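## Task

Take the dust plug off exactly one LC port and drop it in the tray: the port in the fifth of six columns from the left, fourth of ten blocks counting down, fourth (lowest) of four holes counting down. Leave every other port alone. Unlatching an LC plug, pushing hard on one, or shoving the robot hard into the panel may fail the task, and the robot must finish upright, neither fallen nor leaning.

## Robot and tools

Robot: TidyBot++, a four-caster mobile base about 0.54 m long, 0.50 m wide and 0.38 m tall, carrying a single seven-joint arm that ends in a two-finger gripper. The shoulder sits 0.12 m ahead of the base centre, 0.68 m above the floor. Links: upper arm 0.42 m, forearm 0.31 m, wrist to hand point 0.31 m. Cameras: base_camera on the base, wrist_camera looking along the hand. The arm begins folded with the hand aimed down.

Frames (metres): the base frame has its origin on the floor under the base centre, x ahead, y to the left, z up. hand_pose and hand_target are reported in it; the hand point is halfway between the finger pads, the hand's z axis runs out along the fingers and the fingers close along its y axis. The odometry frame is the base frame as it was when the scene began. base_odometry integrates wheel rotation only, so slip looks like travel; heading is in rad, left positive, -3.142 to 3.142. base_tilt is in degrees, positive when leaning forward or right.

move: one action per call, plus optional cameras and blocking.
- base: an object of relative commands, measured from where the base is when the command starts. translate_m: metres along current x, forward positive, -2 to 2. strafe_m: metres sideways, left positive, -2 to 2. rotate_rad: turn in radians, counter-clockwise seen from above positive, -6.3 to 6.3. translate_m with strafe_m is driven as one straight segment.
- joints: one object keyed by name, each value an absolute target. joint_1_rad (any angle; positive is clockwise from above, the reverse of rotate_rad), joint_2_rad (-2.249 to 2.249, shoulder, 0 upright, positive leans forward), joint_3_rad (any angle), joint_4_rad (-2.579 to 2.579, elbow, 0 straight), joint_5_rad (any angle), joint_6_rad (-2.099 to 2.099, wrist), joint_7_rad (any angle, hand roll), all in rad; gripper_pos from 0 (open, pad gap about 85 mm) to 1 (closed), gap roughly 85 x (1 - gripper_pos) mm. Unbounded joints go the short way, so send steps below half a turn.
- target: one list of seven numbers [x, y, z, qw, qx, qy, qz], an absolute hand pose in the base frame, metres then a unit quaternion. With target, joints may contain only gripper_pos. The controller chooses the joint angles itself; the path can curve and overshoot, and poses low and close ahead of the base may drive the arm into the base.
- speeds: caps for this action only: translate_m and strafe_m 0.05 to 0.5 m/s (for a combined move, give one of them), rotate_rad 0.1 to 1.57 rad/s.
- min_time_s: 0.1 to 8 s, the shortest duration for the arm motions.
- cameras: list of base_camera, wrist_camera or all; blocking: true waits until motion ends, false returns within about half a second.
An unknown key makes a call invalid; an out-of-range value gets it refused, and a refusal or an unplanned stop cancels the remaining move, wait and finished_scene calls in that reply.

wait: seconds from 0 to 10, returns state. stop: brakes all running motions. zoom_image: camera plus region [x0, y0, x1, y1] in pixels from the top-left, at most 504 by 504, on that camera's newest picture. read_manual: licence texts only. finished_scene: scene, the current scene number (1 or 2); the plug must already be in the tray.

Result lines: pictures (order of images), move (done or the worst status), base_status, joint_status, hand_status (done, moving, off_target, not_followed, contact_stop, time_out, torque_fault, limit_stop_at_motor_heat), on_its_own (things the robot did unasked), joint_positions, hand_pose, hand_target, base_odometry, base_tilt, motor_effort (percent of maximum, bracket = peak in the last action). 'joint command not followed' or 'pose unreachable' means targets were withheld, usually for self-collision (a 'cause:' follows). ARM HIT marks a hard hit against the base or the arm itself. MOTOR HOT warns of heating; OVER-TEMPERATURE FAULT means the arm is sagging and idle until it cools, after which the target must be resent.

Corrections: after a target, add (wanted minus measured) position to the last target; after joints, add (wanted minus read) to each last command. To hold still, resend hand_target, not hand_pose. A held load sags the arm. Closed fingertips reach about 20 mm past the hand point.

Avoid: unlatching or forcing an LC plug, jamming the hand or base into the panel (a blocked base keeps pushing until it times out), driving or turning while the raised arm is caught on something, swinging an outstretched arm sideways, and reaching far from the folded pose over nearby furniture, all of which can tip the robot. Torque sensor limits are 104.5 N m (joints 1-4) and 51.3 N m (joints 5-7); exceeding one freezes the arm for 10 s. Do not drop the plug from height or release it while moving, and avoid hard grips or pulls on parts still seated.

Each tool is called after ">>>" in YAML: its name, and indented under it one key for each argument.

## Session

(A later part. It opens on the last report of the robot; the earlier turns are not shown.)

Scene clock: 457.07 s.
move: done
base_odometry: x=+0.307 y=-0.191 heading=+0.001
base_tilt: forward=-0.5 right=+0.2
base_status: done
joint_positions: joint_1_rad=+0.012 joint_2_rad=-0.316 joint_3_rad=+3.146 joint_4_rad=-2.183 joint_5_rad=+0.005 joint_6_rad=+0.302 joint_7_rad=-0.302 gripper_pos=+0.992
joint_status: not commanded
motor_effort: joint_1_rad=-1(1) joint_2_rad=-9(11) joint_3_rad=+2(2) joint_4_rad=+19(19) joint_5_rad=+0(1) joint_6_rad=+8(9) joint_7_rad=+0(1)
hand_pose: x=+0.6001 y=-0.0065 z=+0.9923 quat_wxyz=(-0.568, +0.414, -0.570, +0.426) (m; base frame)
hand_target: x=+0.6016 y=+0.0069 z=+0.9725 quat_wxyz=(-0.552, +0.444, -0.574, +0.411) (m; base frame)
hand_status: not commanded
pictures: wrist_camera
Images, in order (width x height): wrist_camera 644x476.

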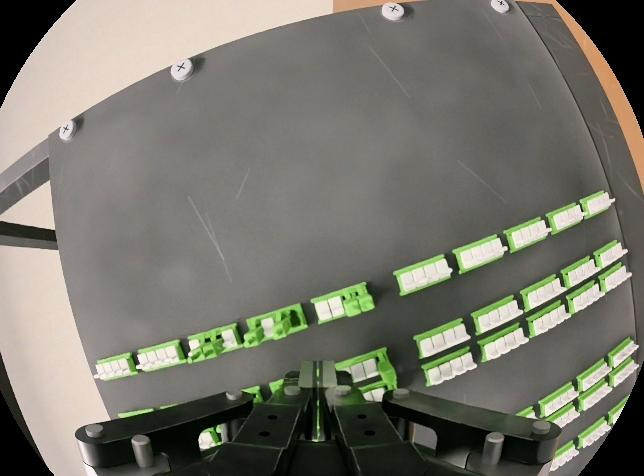

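>>> move:
  base: {"translate_m": -0.09}

>>> move:
  joints: {"joint_1_rad": -0.2, "joint_7_rad": 1.6, "gripper_pos": 0.92}
  base: {"strafe_m": -0.092}
  min_time_s: 2
  cameras: ["wrist_camera"]

>>> zoom_image:
  camera: "wrist_camera"
  region: [232, 220, 412, 400]

Scene clock: 499.30 s.
move: done
base_odometry: x=+0.217 y=-0.191 heading=+0.001
base_tilt: forward=-0.5 right=+0.2
base_status: done
joint_positions: joint_1_rad=+0.012 joint_2_rad=-0.317 joint_3_rad=+3.146 joint_4_rad=-2.183 joint_5_rad=+0.005 joint_6_rad=+0.302 joint_7_rad=-0.302 gripper_pos=+0.992
joint_status: not commanded
motor_effort: joint_1_rad=-1(2) joint_2_rad=-8(11) joint_3_rad=+1(2) joint_4_rad=+19(19) joint_5_rad=+0(1) joint_6_rad=+8(9) joint_7_rad=+1(1)
hand_pose: x=+0.5998 y=-0.0065 z=+0.9928 quat_wxyz=(-0.568, +0.414, -0.570, +0.426) (m; base frame)
hand_target: x=+0.6016 y=+0.0069 z=+0.9725 quat_wxyz=(-0.552, +0.444, -0.574, +0.411) (m; base frame)
hand_status: not commanded
pictures: none

Scene clock: 501.97 s.
move: done
base_odometry: x=+0.217 y=-0.283 heading=+0.001
base_tilt: forward=-0.5 right=+0.2
base_status: done
joint_positions: joint_1_rad=-0.185 joint_2_rad=-0.317 joint_3_rad=+3.147 joint_4_rad=-2.183 joint_5_rad=+0.005 joint_6_rad=+0.302 joint_7_rad=+1.555 gripper_pos=+0.920
joint_status: all done
motor_effort: joint_1_rad=-1(2) joint_2_rad=-8(9) joint_3_rad=+1(2) joint_4_rad=+19(19) joint_5_rad=+0(1) joint_6_rad=+9(9) joint_7_rad=+1(1)
hand_pose: x=+0.5918 y=+0.0875 z=+0.9928 quat_wxyz=(-0.069, +0.702, +0.060, +0.707) (m; base frame)
hand_target: x=+0.5906 y=+0.1026 z=+0.9725 quat_wxyz=(-0.040, +0.716, +0.115, +0.687) (m; base frame)
hand_status: not commanded
pictures: wrist_camera
Images, in order (width x height): wrist_camera 644x476.

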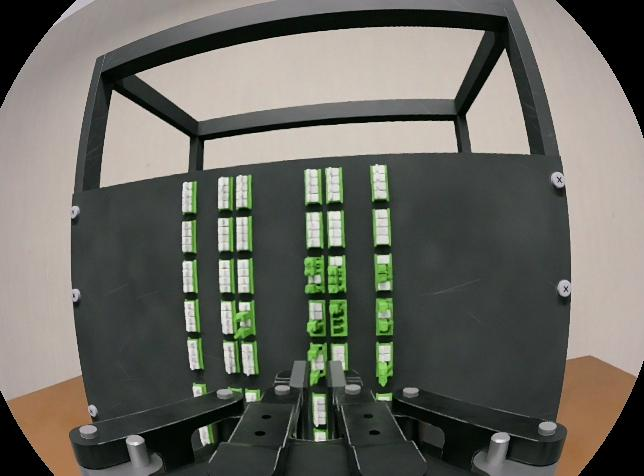

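Scaled by 2.800.

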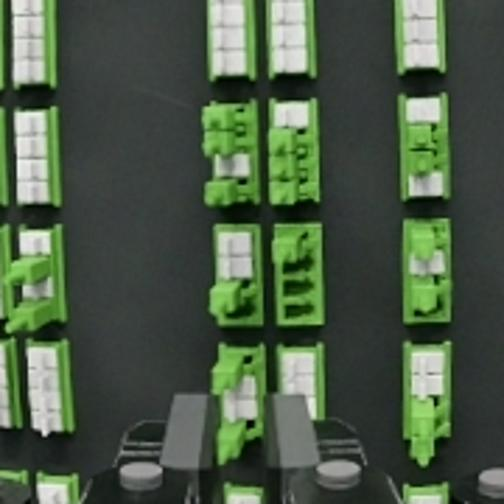

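>>> zoom_image:
  camera: "wrist_camera"
  region: [272, 340, 372, 440]

>>> move:
  base: {"translate_m": -0.1}
  cameras: ["all"]

>>> zoom_image:
  camera: "wrist_camera"
  region: [232, 240, 372, 380]

Scaled by 5.040.

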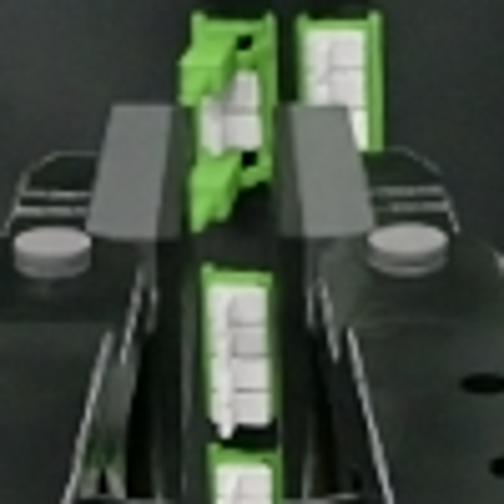

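Scene clock: 509.53 s.
move: done
base_odometry: x=+0.117 y=-0.284 heading=+0.001
base_tilt: forward=-0.5 right=+0.2
base_status: done
joint_positions: joint_1_rad=-0.185 joint_2_rad=-0.318 joint_3_rad=+3.147 joint_4_rad=-2.183 joint_5_rad=+0.005 joint_6_rad=+0.302 joint_7_rad=+1.556 gripper_pos=+0.920
joint_status: not commanded
motor_effort: joint_1_rad=-1(1) joint_2_rad=-9(11) joint_3_rad=+1(2) joint_4_rad=+19(20) joint_5_rad=+0(1) joint_6_rad=+8(9) joint_7_rad=+1(1)
hand_pose: x=+0.5916 y=+0.0875 z=+0.9931 quat_wxyz=(-0.068, +0.702, +0.060, +0.707) (m; base frame)
hand_target: x=+0.5906 y=+0.1026 z=+0.9725 quat_wxyz=(-0.040, +0.716, +0.115, +0.687) (m; base frame)
hand_status: not commanded
pictures: base_camera, wrist_camera
Images, in order (width x height): base_camera 644x364, wrist_camera 644x476.

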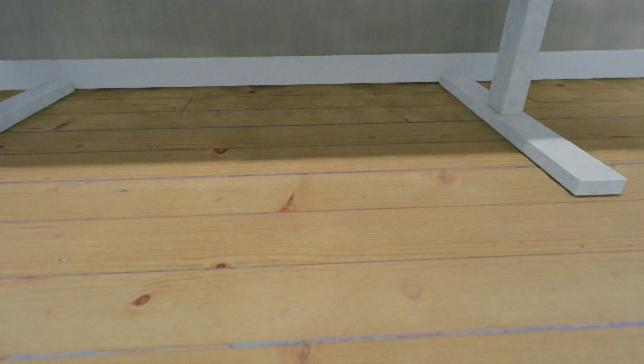

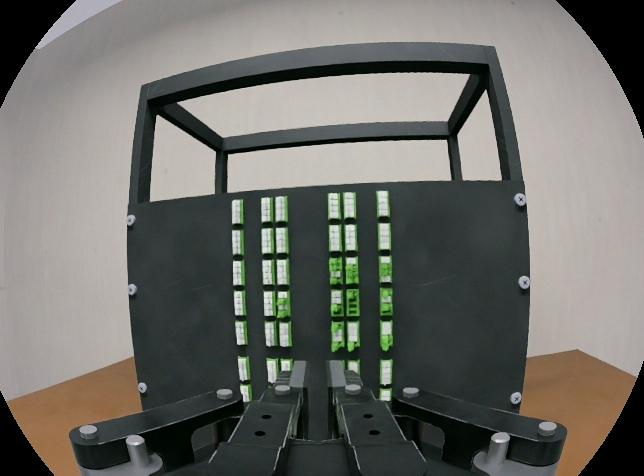

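Scaled by 3.600.

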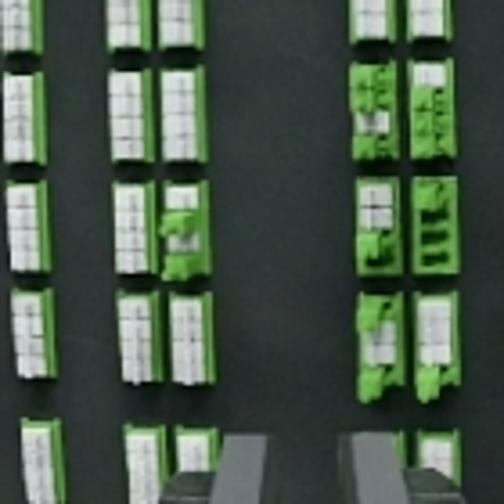

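>>> move:
  target: [0.42, 0.0, 0.93, 0, 1, 0, 0]
  min_time_s: 3
  cameras: ["all"]

Scene clock: 517.30 s.
move: done
base_odometry: x=+0.117 y=-0.284 heading=+0.001
base_tilt: forward=-0.5 right=+0.2
base_status: not commanded
joint_positions: joint_1_rad=-0.040 joint_2_rad=+0.024 joint_3_rad=+3.157 joint_4_rad=-1.094 joint_5_rad=+0.005 joint_6_rad=-1.965 joint_7_rad=+1.556 gripper_pos=+0.920
joint_status: not commanded
motor_effort: joint_1_rad=-1(1) joint_2_rad=-13(15) joint_3_rad=+1(2) joint_4_rad=+14(19) joint_5_rad=-1(1) joint_6_rad=+0(9) joint_7_rad=+1(1)
hand_pose: x=+0.4299 y=+0.0076 z=+0.9291 quat_wxyz=(+0.002, +1.000, +0.004, +0.029) (m; base frame)
hand_target: x=+0.4200 y=+0.0000 z=+0.9300 quat_wxyz=(+0.000, +1.000, +0.000, +0.000) (m; base frame)
hand_status: done (0.013 m and 3.4 deg from the pose sent, 0.203 m and 90.9 deg at the start)
pictures: base_camera, wrist_camera
Images, in order (width x height): base_camera 644x364, wrist_camera 644x476.

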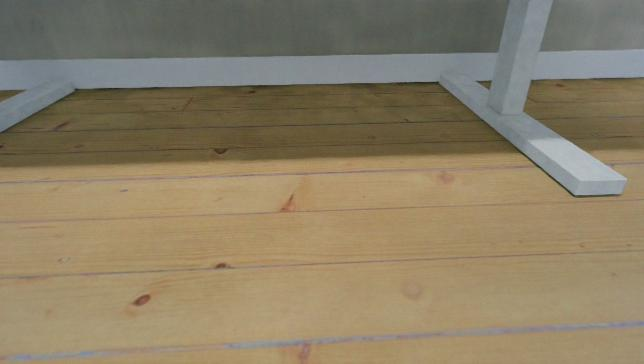

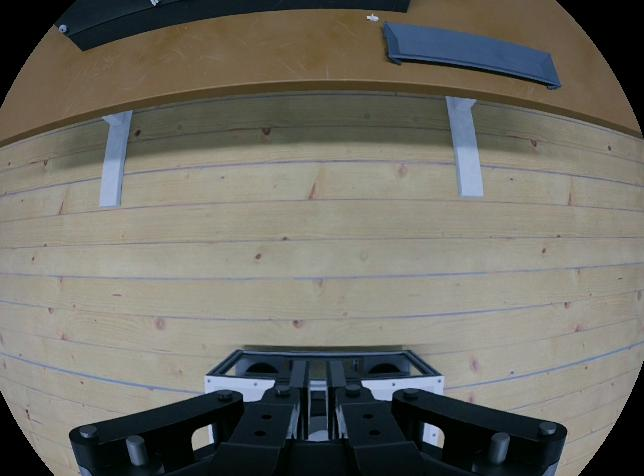

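>>> zoom_image:
  camera: "wrist_camera"
  region: [340, 0, 420, 60]

>>> move:
  base: {"translate_m": 0.22}
  joints: {"gripper_pos": 0.8}
  cameras: ["wrist_camera"]

>>> zoom_image:
  camera: "wrist_camera"
  region: [300, 60, 440, 200]

Scaled by 6.300.

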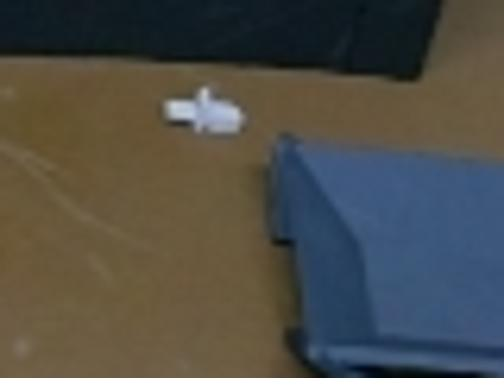

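Scene clock: 521.60 s.
move: done
base_odometry: x=+0.337 y=-0.284 heading=+0.001
base_tilt: forward=-0.5 right=+0.2
base_status: done
joint_positions: joint_1_rad=-0.037 joint_2_rad=+0.042 joint_3_rad=+3.159 joint_4_rad=-1.093 joint_5_rad=+0.005 joint_6_rad=-1.973 joint_7_rad=+1.556 gripper_pos=+0.800
joint_status: all done
motor_effort: joint_1_rad=-1(1) joint_2_rad=-15(18) joint_3_rad=+0(1) joint_4_rad=+13(14) joint_5_rad=-1(1) joint_6_rad=+0(1) joint_7_rad=+0(1)
hand_pose: x=+0.4323 y=+0.0062 z=+0.9237 quat_wxyz=(+0.002, +1.000, +0.002, +0.017) (m; base frame)
hand_target: x=+0.4200 y=+0.0000 z=+0.9300 quat_wxyz=(+0.000, +1.000, +0.000, +0.000) (m; base frame)
hand_status: not commanded
pictures: wrist_camera
Images, in order (width x height): wrist_camera 644x476.

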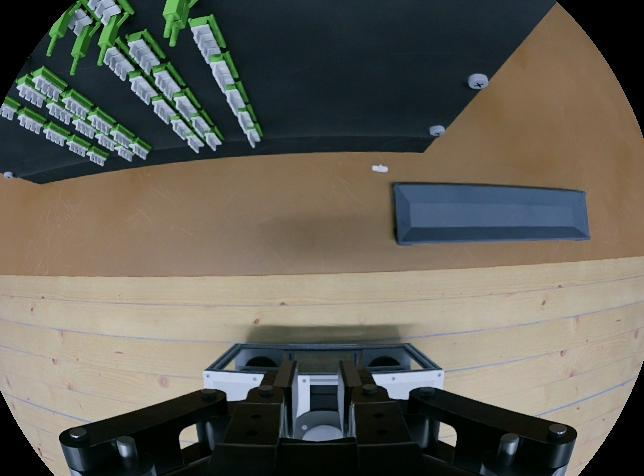

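Scaled by 3.600.

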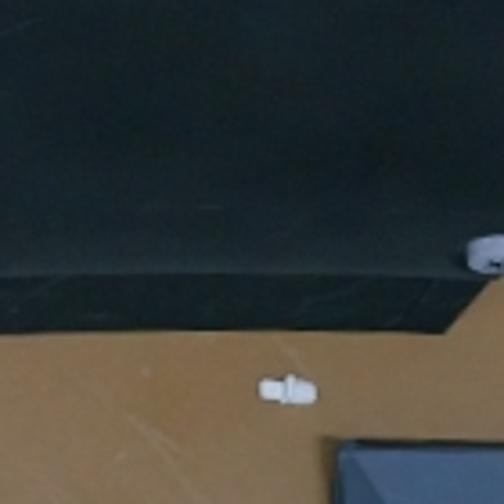

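>>> move:
  target: [0.45, 0.0, 0.86, 0, 0.9659, 0, 0.2588]
  min_time_s: 2
  joints: {"gripper_pos": 0.7}
  base: {"strafe_m": -0.045}
  cameras: ["wrist_camera"]

>>> zoom_image:
  camera: "wrist_camera"
  region: [252, 200, 392, 340]

Scene clock: 551.00 s.
move: done
base_odometry: x=+0.337 y=-0.329 heading=+0.001
base_tilt: forward=-0.5 right=+0.2
base_status: done
joint_positions: joint_1_rad=-0.025 joint_2_rad=-0.313 joint_3_rad=+3.162 joint_4_rad=-1.707 joint_5_rad=+0.005 joint_6_rad=-1.279 joint_7_rad=+1.556 gripper_pos=+0.700
joint_status: all done
motor_effort: joint_1_rad=-1(2) joint_2_rad=-7(16) joint_3_rad=+1(3) joint_4_rad=+17(17) joint_5_rad=-1(1) joint_6_rad=+4(4) joint_7_rad=+0(1)
hand_pose: x=+0.4398 y=+0.0004 z=+0.8595 quat_wxyz=(-0.003, +0.973, -0.005, +0.232) (m; base frame)
hand_target: x=+0.4500 y=+0.0000 z=+0.8600 quat_wxyz=(+0.000, +0.966, +0.000, +0.259) (m; base frame)
hand_status: done (0.010 m and 3.2 deg from the pose sent, 0.066 m and 28.1 deg at the start)
pictures: wrist_camera
Images, in order (width x height): wrist_camera 644x476.

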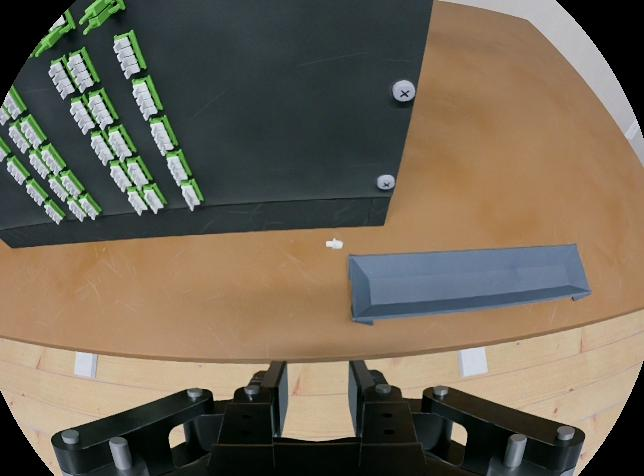

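Scaled by 3.600.

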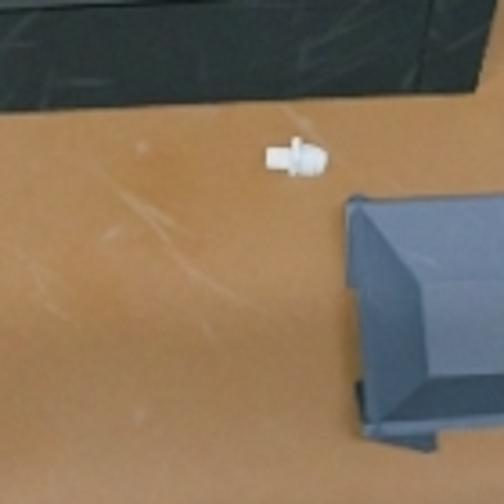

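>>> move:
  cameras: ["all"]

>>> zoom_image:
  camera: "wrist_camera"
  region: [252, 200, 392, 340]

Scene clock: 568.13 s.
base_odometry: x=+0.337 y=-0.329 heading=+0.001
base_tilt: forward=-0.5 right=+0.2
base_status: done
joint_positions: joint_1_rad=-0.025 joint_2_rad=-0.313 joint_3_rad=+3.162 joint_4_rad=-1.707 joint_5_rad=+0.005 joint_6_rad=-1.277 joint_7_rad=+1.556 gripper_pos=+0.700
joint_status: all done
motor_effort: joint_1_rad=-1(2) joint_2_rad=-6(16) joint_3_rad=+1(3) joint_4_rad=+16(17) joint_5_rad=-1(1) joint_6_rad=+4(4) joint_7_rad=+0(1)
hand_pose: x=+0.4402 y=+0.0004 z=+0.8597 quat_wxyz=(-0.003, +0.973, -0.005, +0.233) (m; base frame)
hand_target: x=+0.4500 y=+0.0000 z=+0.8600 quat_wxyz=(+0.000, +0.966, +0.000, +0.259) (m; base frame)
hand_status: done (0.010 m and 3.2 deg from the pose sent, 0.066 m and 28.1 deg at the start)
pictures: base_camera, wrist_camera
Images, in order (width x height): base_camera 644x364, wrist_camera 644x476.

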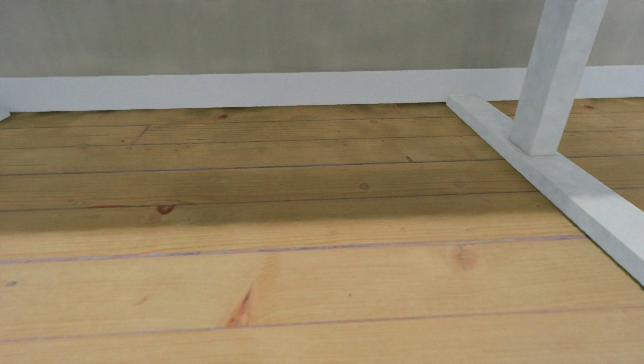

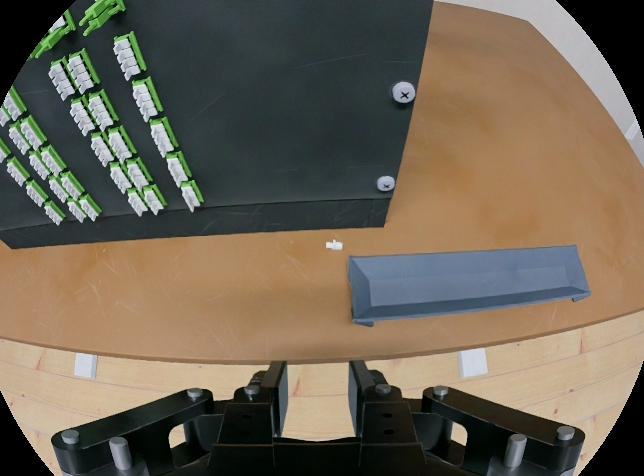

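Scaled by 3.600.

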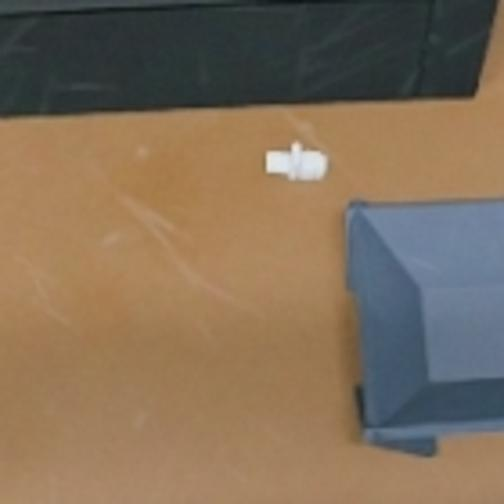

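>>> move:
  base: {"translate_m": 0.1}
  speeds: {"translate_m": 0.2}
  target: [0.44, 0, 0.84, 0, 0.9336, 0, 0.3584]
  min_time_s: 2
  cameras: ["wrist_camera"]

>>> zoom_image:
  camera: "wrist_camera"
  region: [242, 220, 442, 390]

Scene clock: 617.97 s.
move: done
base_odometry: x=+0.437 y=-0.329 heading=+0.001
base_tilt: forward=-0.5 right=+0.2
base_status: done
joint_positions: joint_1_rad=-0.020 joint_2_rad=-0.485 joint_3_rad=+3.162 joint_4_rad=-1.973 joint_5_rad=+0.005 joint_6_rad=-0.979 joint_7_rad=+1.556 gripper_pos=+0.700
joint_status: not commanded
motor_effort: joint_1_rad=-1(1) joint_2_rad=-2(8) joint_3_rad=+1(2) joint_4_rad=+18(18) joint_5_rad=-1(1) joint_6_rad=+5(6) joint_7_rad=+0(1)
hand_pose: x=+0.4310 y=-0.0007 z=+0.8373 quat_wxyz=(-0.005, +0.944, -0.006, +0.331) (m; base frame)
hand_target: x=+0.4400 y=+0.0000 z=+0.8400 quat_wxyz=(+0.000, +0.934, +0.000, +0.358) (m; base frame)
hand_status: done (0.009 m and 3.4 deg from the pose sent, 0.020 m and 15.1 deg at the start)
pictures: wrist_camera
Images, in order (width x height): wrist_camera 644x476.

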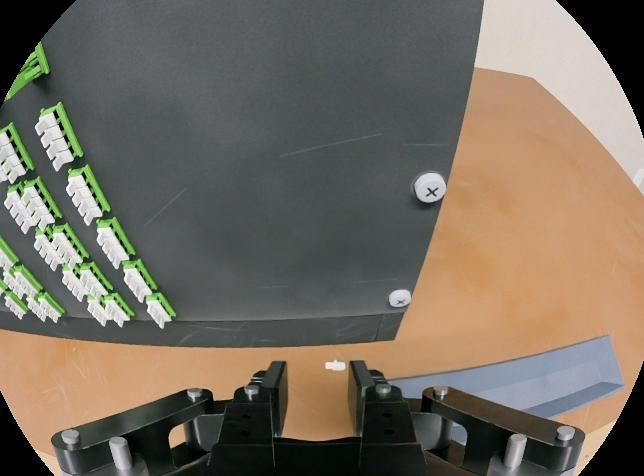

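Scaled by 2.520.

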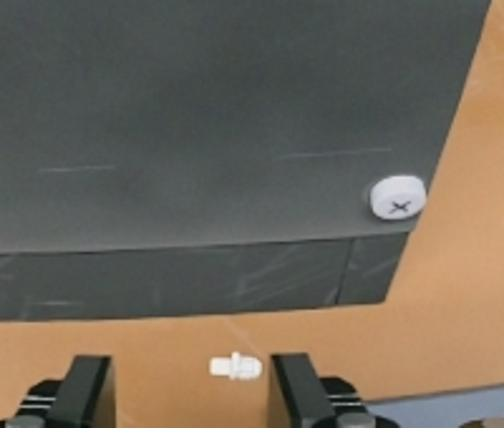

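>>> move:
  base: {"strafe_m": -0.011}
  speeds: {"strafe_m": 0.05}
  target: [0.465, 0, 0.805, 0, 0.9455, 0, 0.3256]
  min_time_s: 2
  cameras: ["wrist_camera"]

>>> zoom_image:
  camera: "wrist_camera"
  region: [262, 290, 402, 430]

Scene clock: 639.10 s.
move: done
base_odometry: x=+0.437 y=-0.340 heading=+0.001
base_tilt: forward=-0.5 right=+0.2
base_status: done
joint_positions: joint_1_rad=-0.020 joint_2_rad=-0.402 joint_3_rad=+3.158 joint_4_rad=-1.991 joint_5_rad=+0.005 joint_6_rad=-0.916 joint_7_rad=+1.556 gripper_pos=+0.700
joint_status: not commanded
motor_effort: joint_1_rad=-1(1) joint_2_rad=-5(6) joint_3_rad=+1(2) joint_4_rad=+18(18) joint_5_rad=-1(1) joint_6_rad=+5(6) joint_7_rad=+1(1)
hand_pose: x=+0.4538 y=+0.0006 z=+0.8132 quat_wxyz=(-0.004, +0.950, -0.005, +0.313) (m; base frame)
hand_target: x=+0.4650 y=+0.0000 z=+0.8050 quat_wxyz=(+0.000, +0.946, +0.000, +0.326) (m; base frame)
hand_status: done (0.014 m and 1.7 deg from the pose sent, 0.047 m and 1.1 deg at the start)
pictures: wrist_camera
Images, in order (width x height): wrist_camera 644x476.

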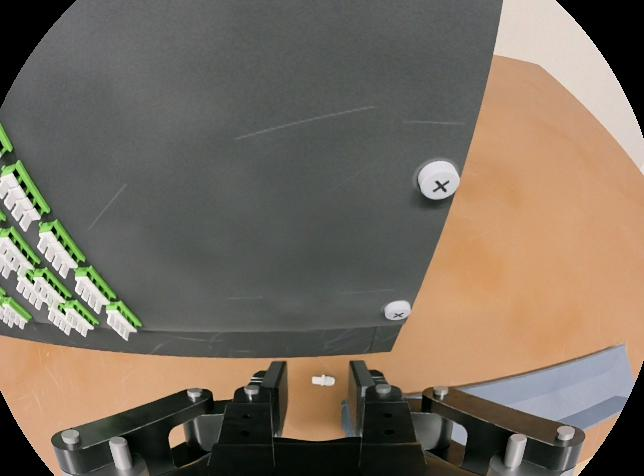

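Scaled by 3.600.

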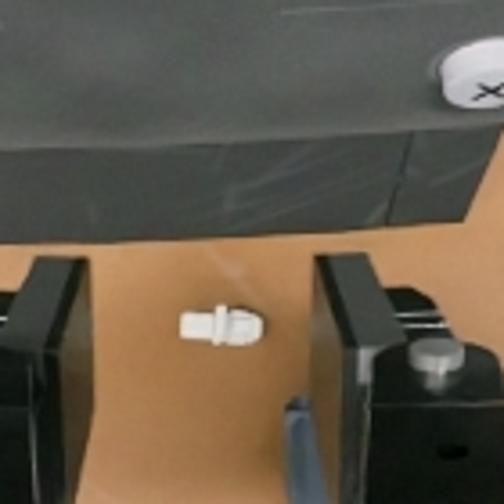

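>>> move:
  base: {"strafe_m": -0.003}
  speeds: {"strafe_m": 0.05}
  target: [0.483, 0, 0.778, 0, 0.9455, 0, 0.3256]
  min_time_s: 2
  cameras: ["wrist_camera"]

>>> zoom_image:
  camera: "wrist_camera"
  region: [262, 310, 402, 450]

Scene clock: 649.10 s.
move: done
base_odometry: x=+0.437 y=-0.343 heading=+0.001
base_tilt: forward=-0.5 right=+0.2
base_status: done
joint_positions: joint_1_rad=-0.019 joint_2_rad=-0.347 joint_3_rad=+3.158 joint_4_rad=-2.048 joint_5_rad=+0.005 joint_6_rad=-0.803 joint_7_rad=+1.556 gripper_pos=+0.700
joint_status: not commanded
motor_effort: joint_1_rad=-1(1) joint_2_rad=-7(7) joint_3_rad=+1(2) joint_4_rad=+18(18) joint_5_rad=+0(1) joint_6_rad=+5(5) joint_7_rad=+0(1)
hand_pose: x=+0.4731 y=+0.0011 z=+0.7868 quat_wxyz=(-0.003, +0.950, -0.005, +0.314) (m; base frame)
hand_target: x=+0.4830 y=+0.0000 z=+0.7780 quat_wxyz=(+0.000, +0.946, +0.000, +0.326) (m; base frame)
hand_status: done (0.013 m and 1.6 deg from the pose sent, 0.046 m and 1.7 deg at the start)
pictures: wrist_camera
Images, in order (width x height): wrist_camera 644x476.

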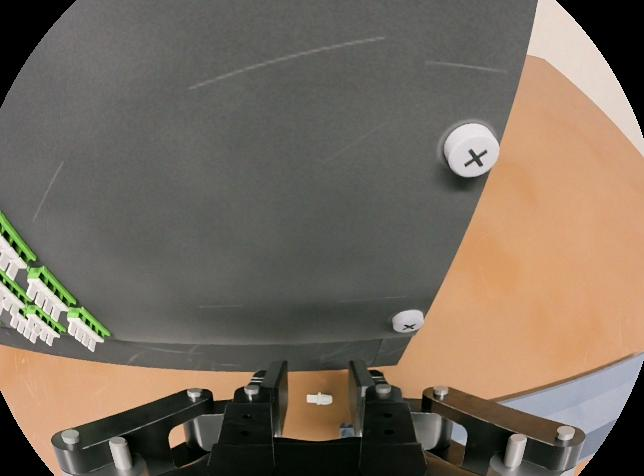

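Scaled by 3.600.

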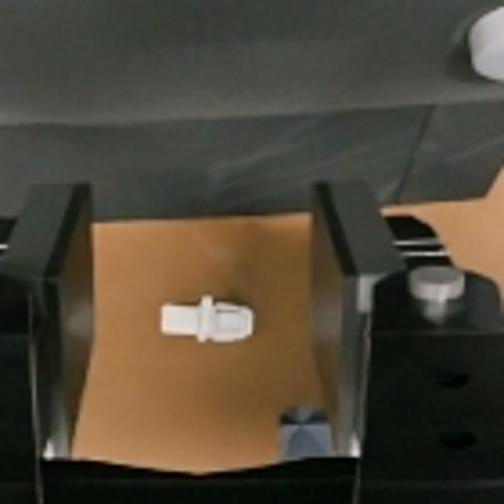

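>>> move:
  target: [0.487, 0, 0.764, 0, 0.9455, 0, 0.3256]
  min_time_s: 2
  cameras: ["wrist_camera"]

>>> zoom_image:
  camera: "wrist_camera"
  region: [262, 310, 402, 450]

Scene clock: 658.20 s.
move: done
base_odometry: x=+0.437 y=-0.343 heading=+0.001
base_tilt: forward=-0.5 right=+0.2
base_status: not commanded
joint_positions: joint_1_rad=-0.019 joint_2_rad=-0.330 joint_3_rad=+3.158 joint_4_rad=-2.082 joint_5_rad=+0.005 joint_6_rad=-0.749 joint_7_rad=+1.556 gripper_pos=+0.700
joint_status: not commanded
motor_effort: joint_1_rad=-1(1) joint_2_rad=-7(7) joint_3_rad=+1(2) joint_4_rad=+18(18) joint_5_rad=+0(1) joint_6_rad=+5(5) joint_7_rad=+0(1)
hand_pose: x=+0.4779 y=+0.0012 z=+0.7733 quat_wxyz=(-0.003, +0.949, -0.004, +0.314) (m; base frame)
hand_target: x=+0.4870 y=+0.0000 z=+0.7640 quat_wxyz=(+0.000, +0.946, +0.000, +0.326) (m; base frame)
hand_status: done (0.013 m and 1.5 deg from the pose sent, 0.027 m and 1.6 deg at the start)
pictures: wrist_camera
Images, in order (width x height): wrist_camera 644x476.

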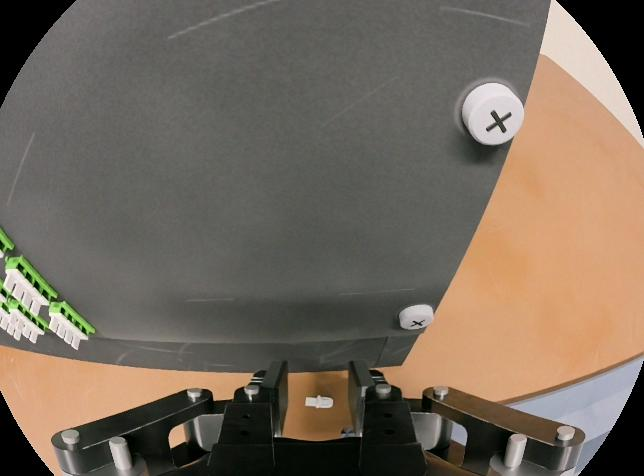

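Scaled by 3.600.

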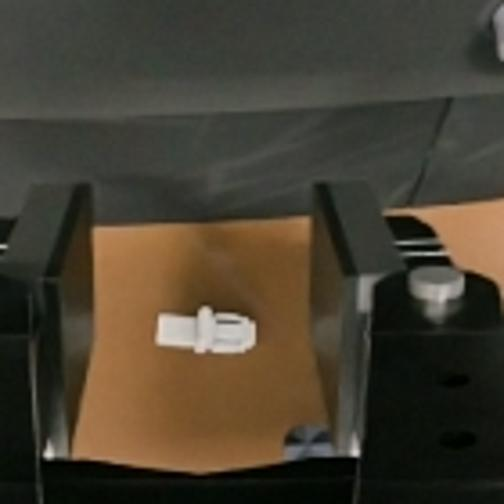

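>>> move:
  target: [0.487, 0, 0.759, 0, 0.9455, 0, 0.3256]
  min_time_s: 1.5
  cameras: ["wrist_camera"]

>>> zoom_image:
  camera: "wrist_camera"
  region: [262, 310, 402, 450]

Scene clock: 663.47 s.
move: done
base_odometry: x=+0.437 y=-0.343 heading=+0.001
base_tilt: forward=-0.5 right=+0.2
base_status: not commanded
joint_positions: joint_1_rad=-0.019 joint_2_rad=-0.327 joint_3_rad=+3.158 joint_4_rad=-2.097 joint_5_rad=+0.005 joint_6_rad=-0.731 joint_7_rad=+1.556 gripper_pos=+0.700
joint_status: not commanded
motor_effort: joint_1_rad=-1(1) joint_2_rad=-7(8) joint_3_rad=+1(1) joint_4_rad=+17(18) joint_5_rad=+0(1) joint_6_rad=+5(5) joint_7_rad=+0(1)
hand_pose: x=+0.4782 y=+0.0013 z=+0.7685 quat_wxyz=(-0.003, +0.949, -0.004, +0.315) (m; base frame)
hand_target: x=+0.4870 y=+0.0000 z=+0.7590 quat_wxyz=(+0.000, +0.946, +0.000, +0.326) (m; base frame)
hand_status: done (0.013 m and 1.5 deg from the pose sent, 0.017 m and 1.5 deg at the start)
pictures: wrist_camera
Images, in order (width x height): wrist_camera 644x476.

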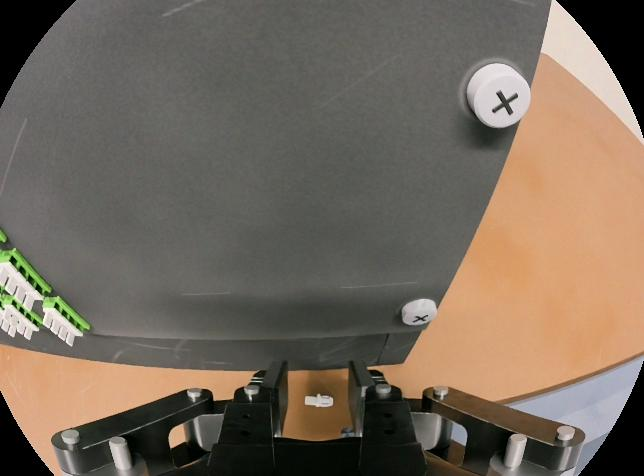

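Scaled by 3.600.

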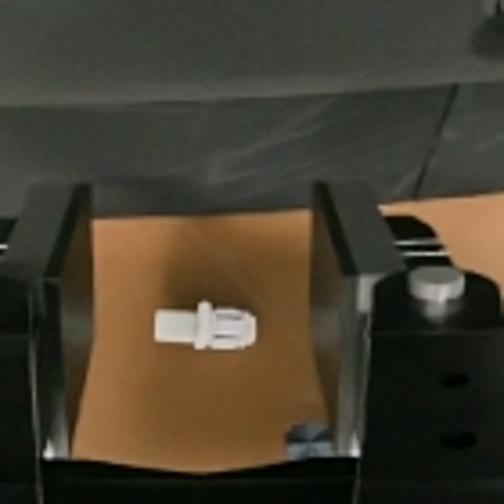

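>>> move:
  target: [0.487, 0, 0.755, 0, 0.9455, 0, 0.3256]
  min_time_s: 1.5
  cameras: ["wrist_camera"]

>>> zoom_image:
  camera: "wrist_camera"
  region: [272, 340, 362, 430]

Scene clock: 673.60 s.
move: done
base_odometry: x=+0.437 y=-0.343 heading=+0.001
base_tilt: forward=-0.5 right=+0.2
base_status: not commanded
joint_positions: joint_1_rad=-0.019 joint_2_rad=-0.324 joint_3_rad=+3.158 joint_4_rad=-2.108 joint_5_rad=+0.005 joint_6_rad=-0.717 joint_7_rad=+1.556 gripper_pos=+0.700
joint_status: not commanded
motor_effort: joint_1_rad=-1(1) joint_2_rad=-7(8) joint_3_rad=+1(1) joint_4_rad=+17(18) joint_5_rad=+0(1) joint_6_rad=+5(5) joint_7_rad=+0(1)
hand_pose: x=+0.4784 y=+0.0013 z=+0.7645 quat_wxyz=(-0.003, +0.949, -0.004, +0.315) (m; base frame)
hand_target: x=+0.4870 y=+0.0000 z=+0.7550 quat_wxyz=(+0.000, +0.946, +0.000, +0.326) (m; base frame)
hand_status: done (0.013 m and 1.5 deg from the pose sent, 0.016 m and 1.5 deg at the start)
pictures: wrist_camera
Images, in order (width x height): wrist_camera 644x476.

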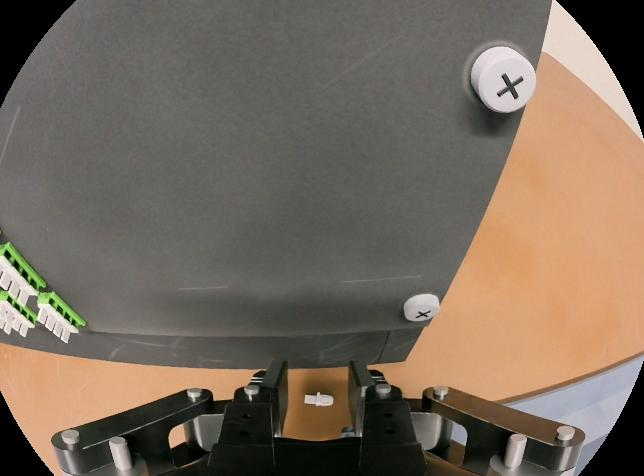

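Scaled by 5.600.

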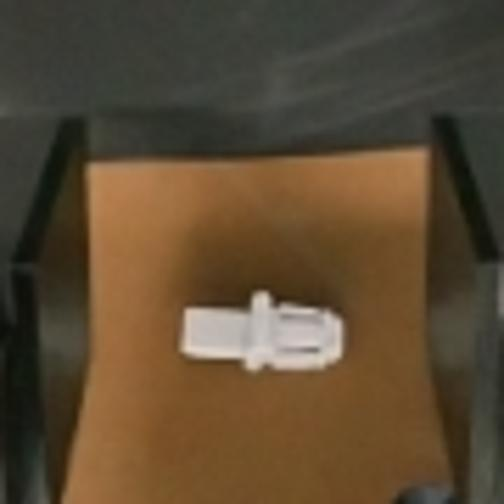

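>>> move:
  target: [0.487, 0, 0.752, 0, 0.9455, 0, 0.3256]
  min_time_s: 1.5
  cameras: ["wrist_camera"]

>>> zoom_image:
  camera: "wrist_camera"
  region: [272, 340, 362, 430]

Scene clock: 680.37 s.
move: done
base_odometry: x=+0.437 y=-0.343 heading=+0.001
base_tilt: forward=-0.5 right=+0.2
base_status: not commanded
joint_positions: joint_1_rad=-0.019 joint_2_rad=-0.322 joint_3_rad=+3.158 joint_4_rad=-2.117 joint_5_rad=+0.005 joint_6_rad=-0.706 joint_7_rad=+1.556 gripper_pos=+0.700
joint_status: not commanded
motor_effort: joint_1_rad=-1(1) joint_2_rad=-7(8) joint_3_rad=+1(2) joint_4_rad=+17(18) joint_5_rad=+0(1) joint_6_rad=+5(5) joint_7_rad=+0(1)
hand_pose: x=+0.4786 y=+0.0013 z=+0.7615 quat_wxyz=(-0.003, +0.949, -0.004, +0.315) (m; base frame)
hand_target: x=+0.4870 y=+0.0000 z=+0.7520 quat_wxyz=(+0.000, +0.946, +0.000, +0.326) (m; base frame)
hand_status: done (0.013 m and 1.5 deg from the pose sent, 0.015 m and 1.5 deg at the start)
pictures: wrist_camera
Images, in order (width x height): wrist_camera 644x476.

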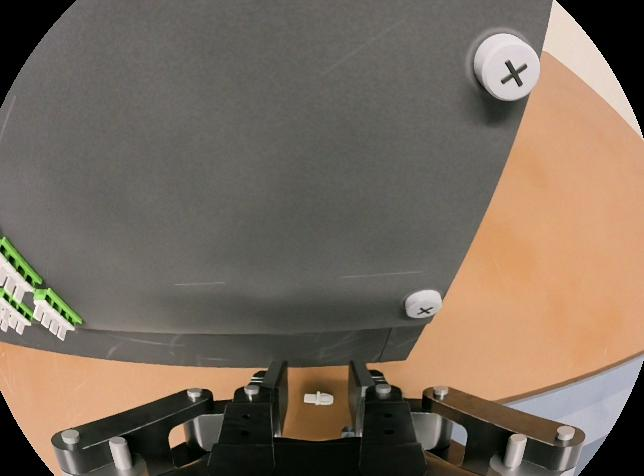

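Scaled by 5.600.

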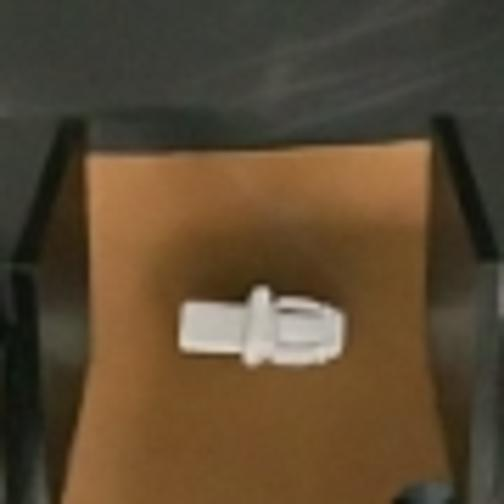

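>>> move:
  target: [0.487, 0, 0.749, 0, 0.9455, 0, 0.3256]
  min_time_s: 1.5
  cameras: ["wrist_camera"]

>>> zoom_image:
  camera: "wrist_camera"
  region: [272, 340, 362, 430]

Scene clock: 684.73 s.
move: done
base_odometry: x=+0.437 y=-0.343 heading=+0.001
base_tilt: forward=-0.5 right=+0.2
base_status: not commanded
joint_positions: joint_1_rad=-0.019 joint_2_rad=-0.319 joint_3_rad=+3.158 joint_4_rad=-2.125 joint_5_rad=+0.005 joint_6_rad=-0.695 joint_7_rad=+1.556 gripper_pos=+0.700
joint_status: not commanded
motor_effort: joint_1_rad=-1(1) joint_2_rad=-6(7) joint_3_rad=+1(1) joint_4_rad=+18(18) joint_5_rad=-1(1) joint_6_rad=+5(5) joint_7_rad=+0(1)
hand_pose: x=+0.4788 y=+0.0014 z=+0.7584 quat_wxyz=(-0.003, +0.949, -0.004, +0.315) (m; base frame)
hand_target: x=+0.4870 y=+0.0000 z=+0.7490 quat_wxyz=(+0.000, +0.946, +0.000, +0.326) (m; base frame)
hand_status: done (0.013 m and 1.5 deg from the pose sent, 0.015 m and 1.5 deg at the start)
pictures: wrist_camera
Images, in order (width x height): wrist_camera 644x476.

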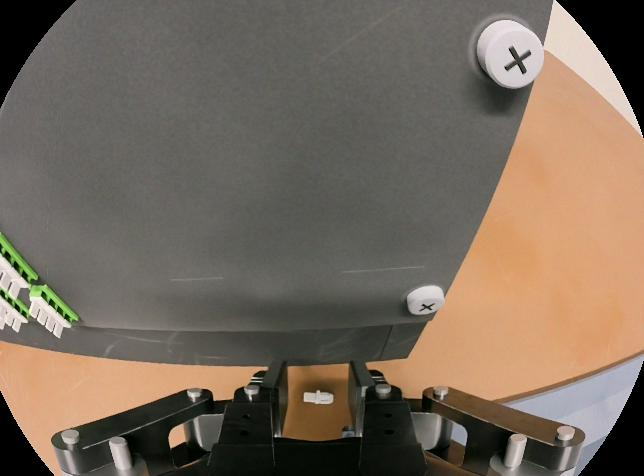

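Scaled by 5.600.

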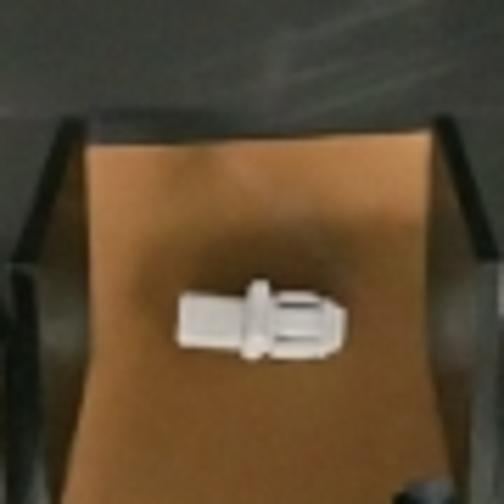

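>>> move:
  target: [0.487, 0, 0.746, 0, 0.9455, 0, 0.3256]
  min_time_s: 1.5
  cameras: ["wrist_camera"]

>>> zoom_image:
  camera: "wrist_camera"
  region: [272, 340, 362, 430]

Scene clock: 691.27 s.
move: done
base_odometry: x=+0.437 y=-0.343 heading=+0.001
base_tilt: forward=-0.5 right=+0.2
base_status: not commanded
joint_positions: joint_1_rad=-0.019 joint_2_rad=-0.317 joint_3_rad=+3.158 joint_4_rad=-2.134 joint_5_rad=+0.005 joint_6_rad=-0.684 joint_7_rad=+1.556 gripper_pos=+0.700
joint_status: not commanded
motor_effort: joint_1_rad=-1(1) joint_2_rad=-7(8) joint_3_rad=+1(2) joint_4_rad=+18(18) joint_5_rad=-1(1) joint_6_rad=+5(5) joint_7_rad=+0(1)
hand_pose: x=+0.4789 y=+0.0014 z=+0.7554 quat_wxyz=(-0.003, +0.949, -0.004, +0.315) (m; base frame)
hand_target: x=+0.4870 y=+0.0000 z=+0.7460 quat_wxyz=(+0.000, +0.946, +0.000, +0.326) (m; base frame)
hand_status: done (0.012 m and 1.5 deg from the pose sent, 0.015 m and 1.5 deg at the start)
pictures: wrist_camera
Images, in order (width x height): wrist_camera 644x476.

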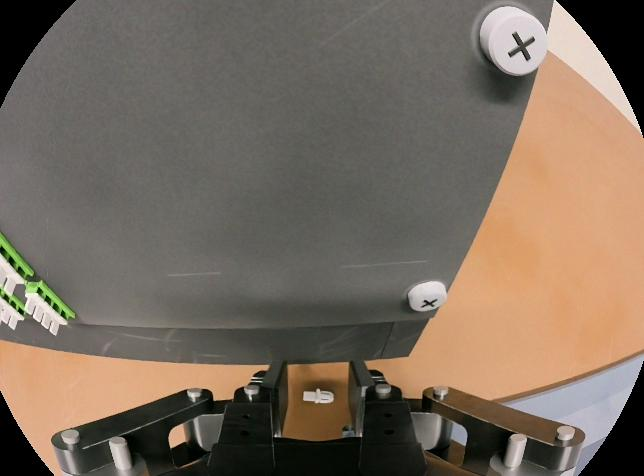

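Scaled by 5.600.

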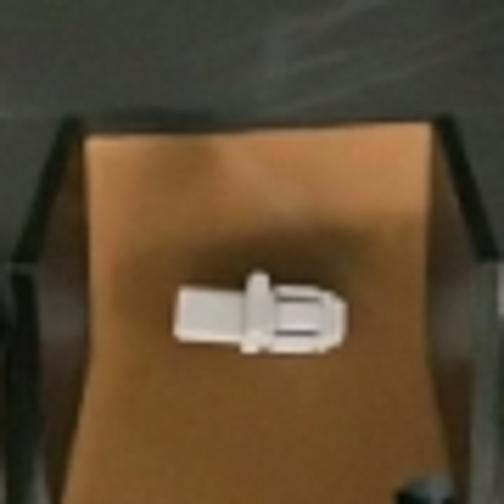

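>>> move:
  target: [0.486, 0, 0.743, 0, 0.9455, 0, 0.3256]
  min_time_s: 1.5
  cameras: ["wrist_camera"]

>>> zoom_image:
  camera: "wrist_camera"
  region: [272, 340, 362, 430]

Scene clock: 698.33 s.
move: done
base_odometry: x=+0.437 y=-0.343 heading=+0.001
base_tilt: forward=-0.5 right=+0.2
base_status: not commanded
joint_positions: joint_1_rad=-0.019 joint_2_rad=-0.317 joint_3_rad=+3.158 joint_4_rad=-2.144 joint_5_rad=+0.005 joint_6_rad=-0.674 joint_7_rad=+1.556 gripper_pos=+0.700
joint_status: not commanded
motor_effort: joint_1_rad=-1(2) joint_2_rad=-7(8) joint_3_rad=+1(1) joint_4_rad=+17(18) joint_5_rad=-1(1) joint_6_rad=+5(5) joint_7_rad=+0(1)
hand_pose: x=+0.4781 y=+0.0014 z=+0.7523 quat_wxyz=(-0.003, +0.949, -0.004, +0.315) (m; base frame)
hand_target: x=+0.4860 y=+0.0000 z=+0.7430 quat_wxyz=(+0.000, +0.946, +0.000, +0.326) (m; base frame)
hand_status: done (0.012 m and 1.5 deg from the pose sent, 0.014 m and 1.5 deg at the start)
pictures: wrist_camera
Images, in order (width x height): wrist_camera 644x476.

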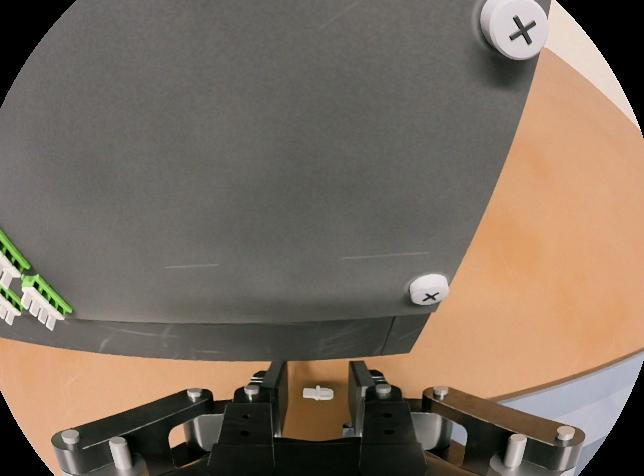

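Scaled by 5.600.

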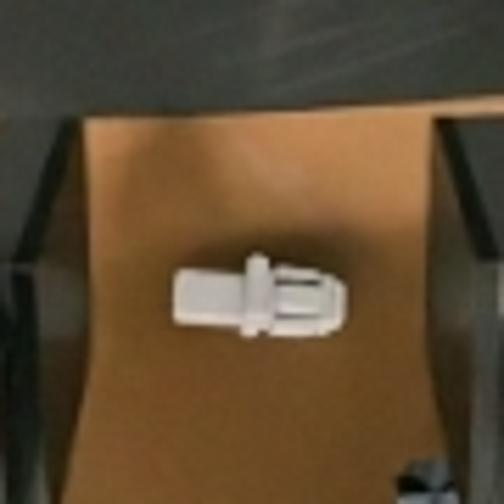

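>>> move:
  target: [0.487, 0, 0.740, 0, 0.9455, 0, 0.3256]
  min_time_s: 1.5
  cameras: ["wrist_camera"]

>>> zoom_image:
  camera: "wrist_camera"
  region: [272, 340, 362, 430]

Scene clock: 713.73 s.
move: done
base_odometry: x=+0.437 y=-0.343 heading=+0.001
base_tilt: forward=-0.5 right=+0.2
base_status: not commanded
joint_positions: joint_1_rad=-0.019 joint_2_rad=-0.312 joint_3_rad=+3.158 joint_4_rad=-2.151 joint_5_rad=+0.005 joint_6_rad=-0.662 joint_7_rad=+1.556 gripper_pos=+0.700
joint_status: not commanded
motor_effort: joint_1_rad=-1(1) joint_2_rad=-7(8) joint_3_rad=+2(2) joint_4_rad=+17(18) joint_5_rad=+0(1) joint_6_rad=+5(5) joint_7_rad=+0(1)
hand_pose: x=+0.4792 y=+0.0014 z=+0.7493 quat_wxyz=(-0.003, +0.949, -0.004, +0.315) (m; base frame)
hand_target: x=+0.4870 y=+0.0000 z=+0.7400 quat_wxyz=(+0.000, +0.946, +0.000, +0.326) (m; base frame)
hand_status: done (0.012 m and 1.5 deg from the pose sent, 0.015 m and 1.5 deg at the start)
pictures: wrist_camera
Images, in order (width x height): wrist_camera 644x476.

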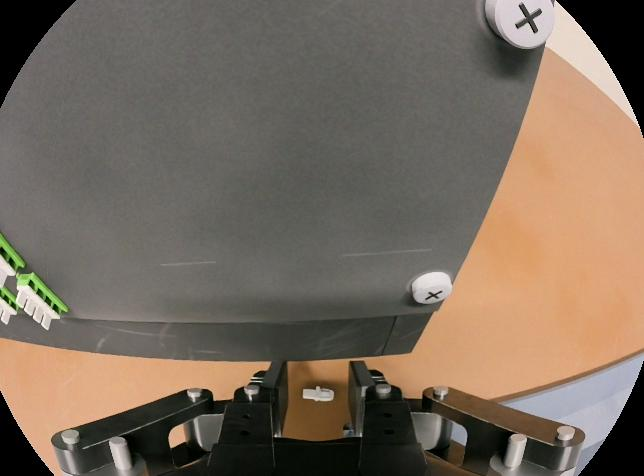

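Scaled by 5.600.

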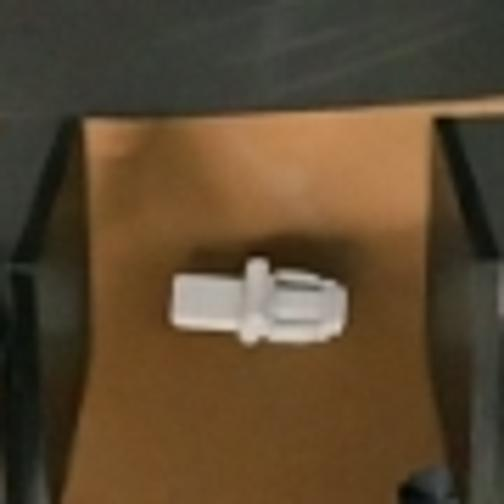

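>>> move:
  target: [0.487, 0, 0.737, 0, 0.9455, 0, 0.3256]
  min_time_s: 1.5
  cameras: ["wrist_camera"]

>>> zoom_image:
  camera: "wrist_camera"
  region: [272, 340, 362, 430]

Scene clock: 720.63 s.
move: done
base_odometry: x=+0.437 y=-0.343 heading=+0.001
base_tilt: forward=-0.5 right=+0.2
base_status: not commanded
joint_positions: joint_1_rad=-0.019 joint_2_rad=-0.309 joint_3_rad=+3.158 joint_4_rad=-2.159 joint_5_rad=+0.005 joint_6_rad=-0.651 joint_7_rad=+1.556 gripper_pos=+0.700
joint_status: not commanded
motor_effort: joint_1_rad=-1(1) joint_2_rad=-7(8) joint_3_rad=+1(1) joint_4_rad=+17(18) joint_5_rad=-1(1) joint_6_rad=+5(5) joint_7_rad=+0(1)
hand_pose: x=+0.4794 y=+0.0015 z=+0.7463 quat_wxyz=(-0.003, +0.949, -0.004, +0.315) (m; base frame)
hand_target: x=+0.4870 y=+0.0000 z=+0.7370 quat_wxyz=(+0.000, +0.946, +0.000, +0.326) (m; base frame)
hand_status: done (0.012 m and 1.5 deg from the pose sent, 0.015 m and 1.5 deg at the start)
pictures: wrist_camera
Images, in order (width x height): wrist_camera 644x476.

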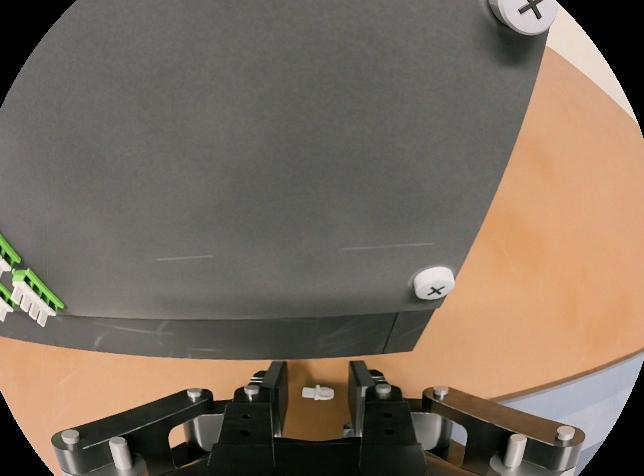

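Scaled by 5.600.

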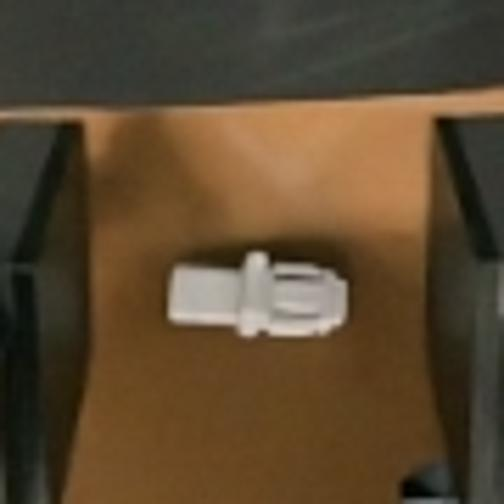

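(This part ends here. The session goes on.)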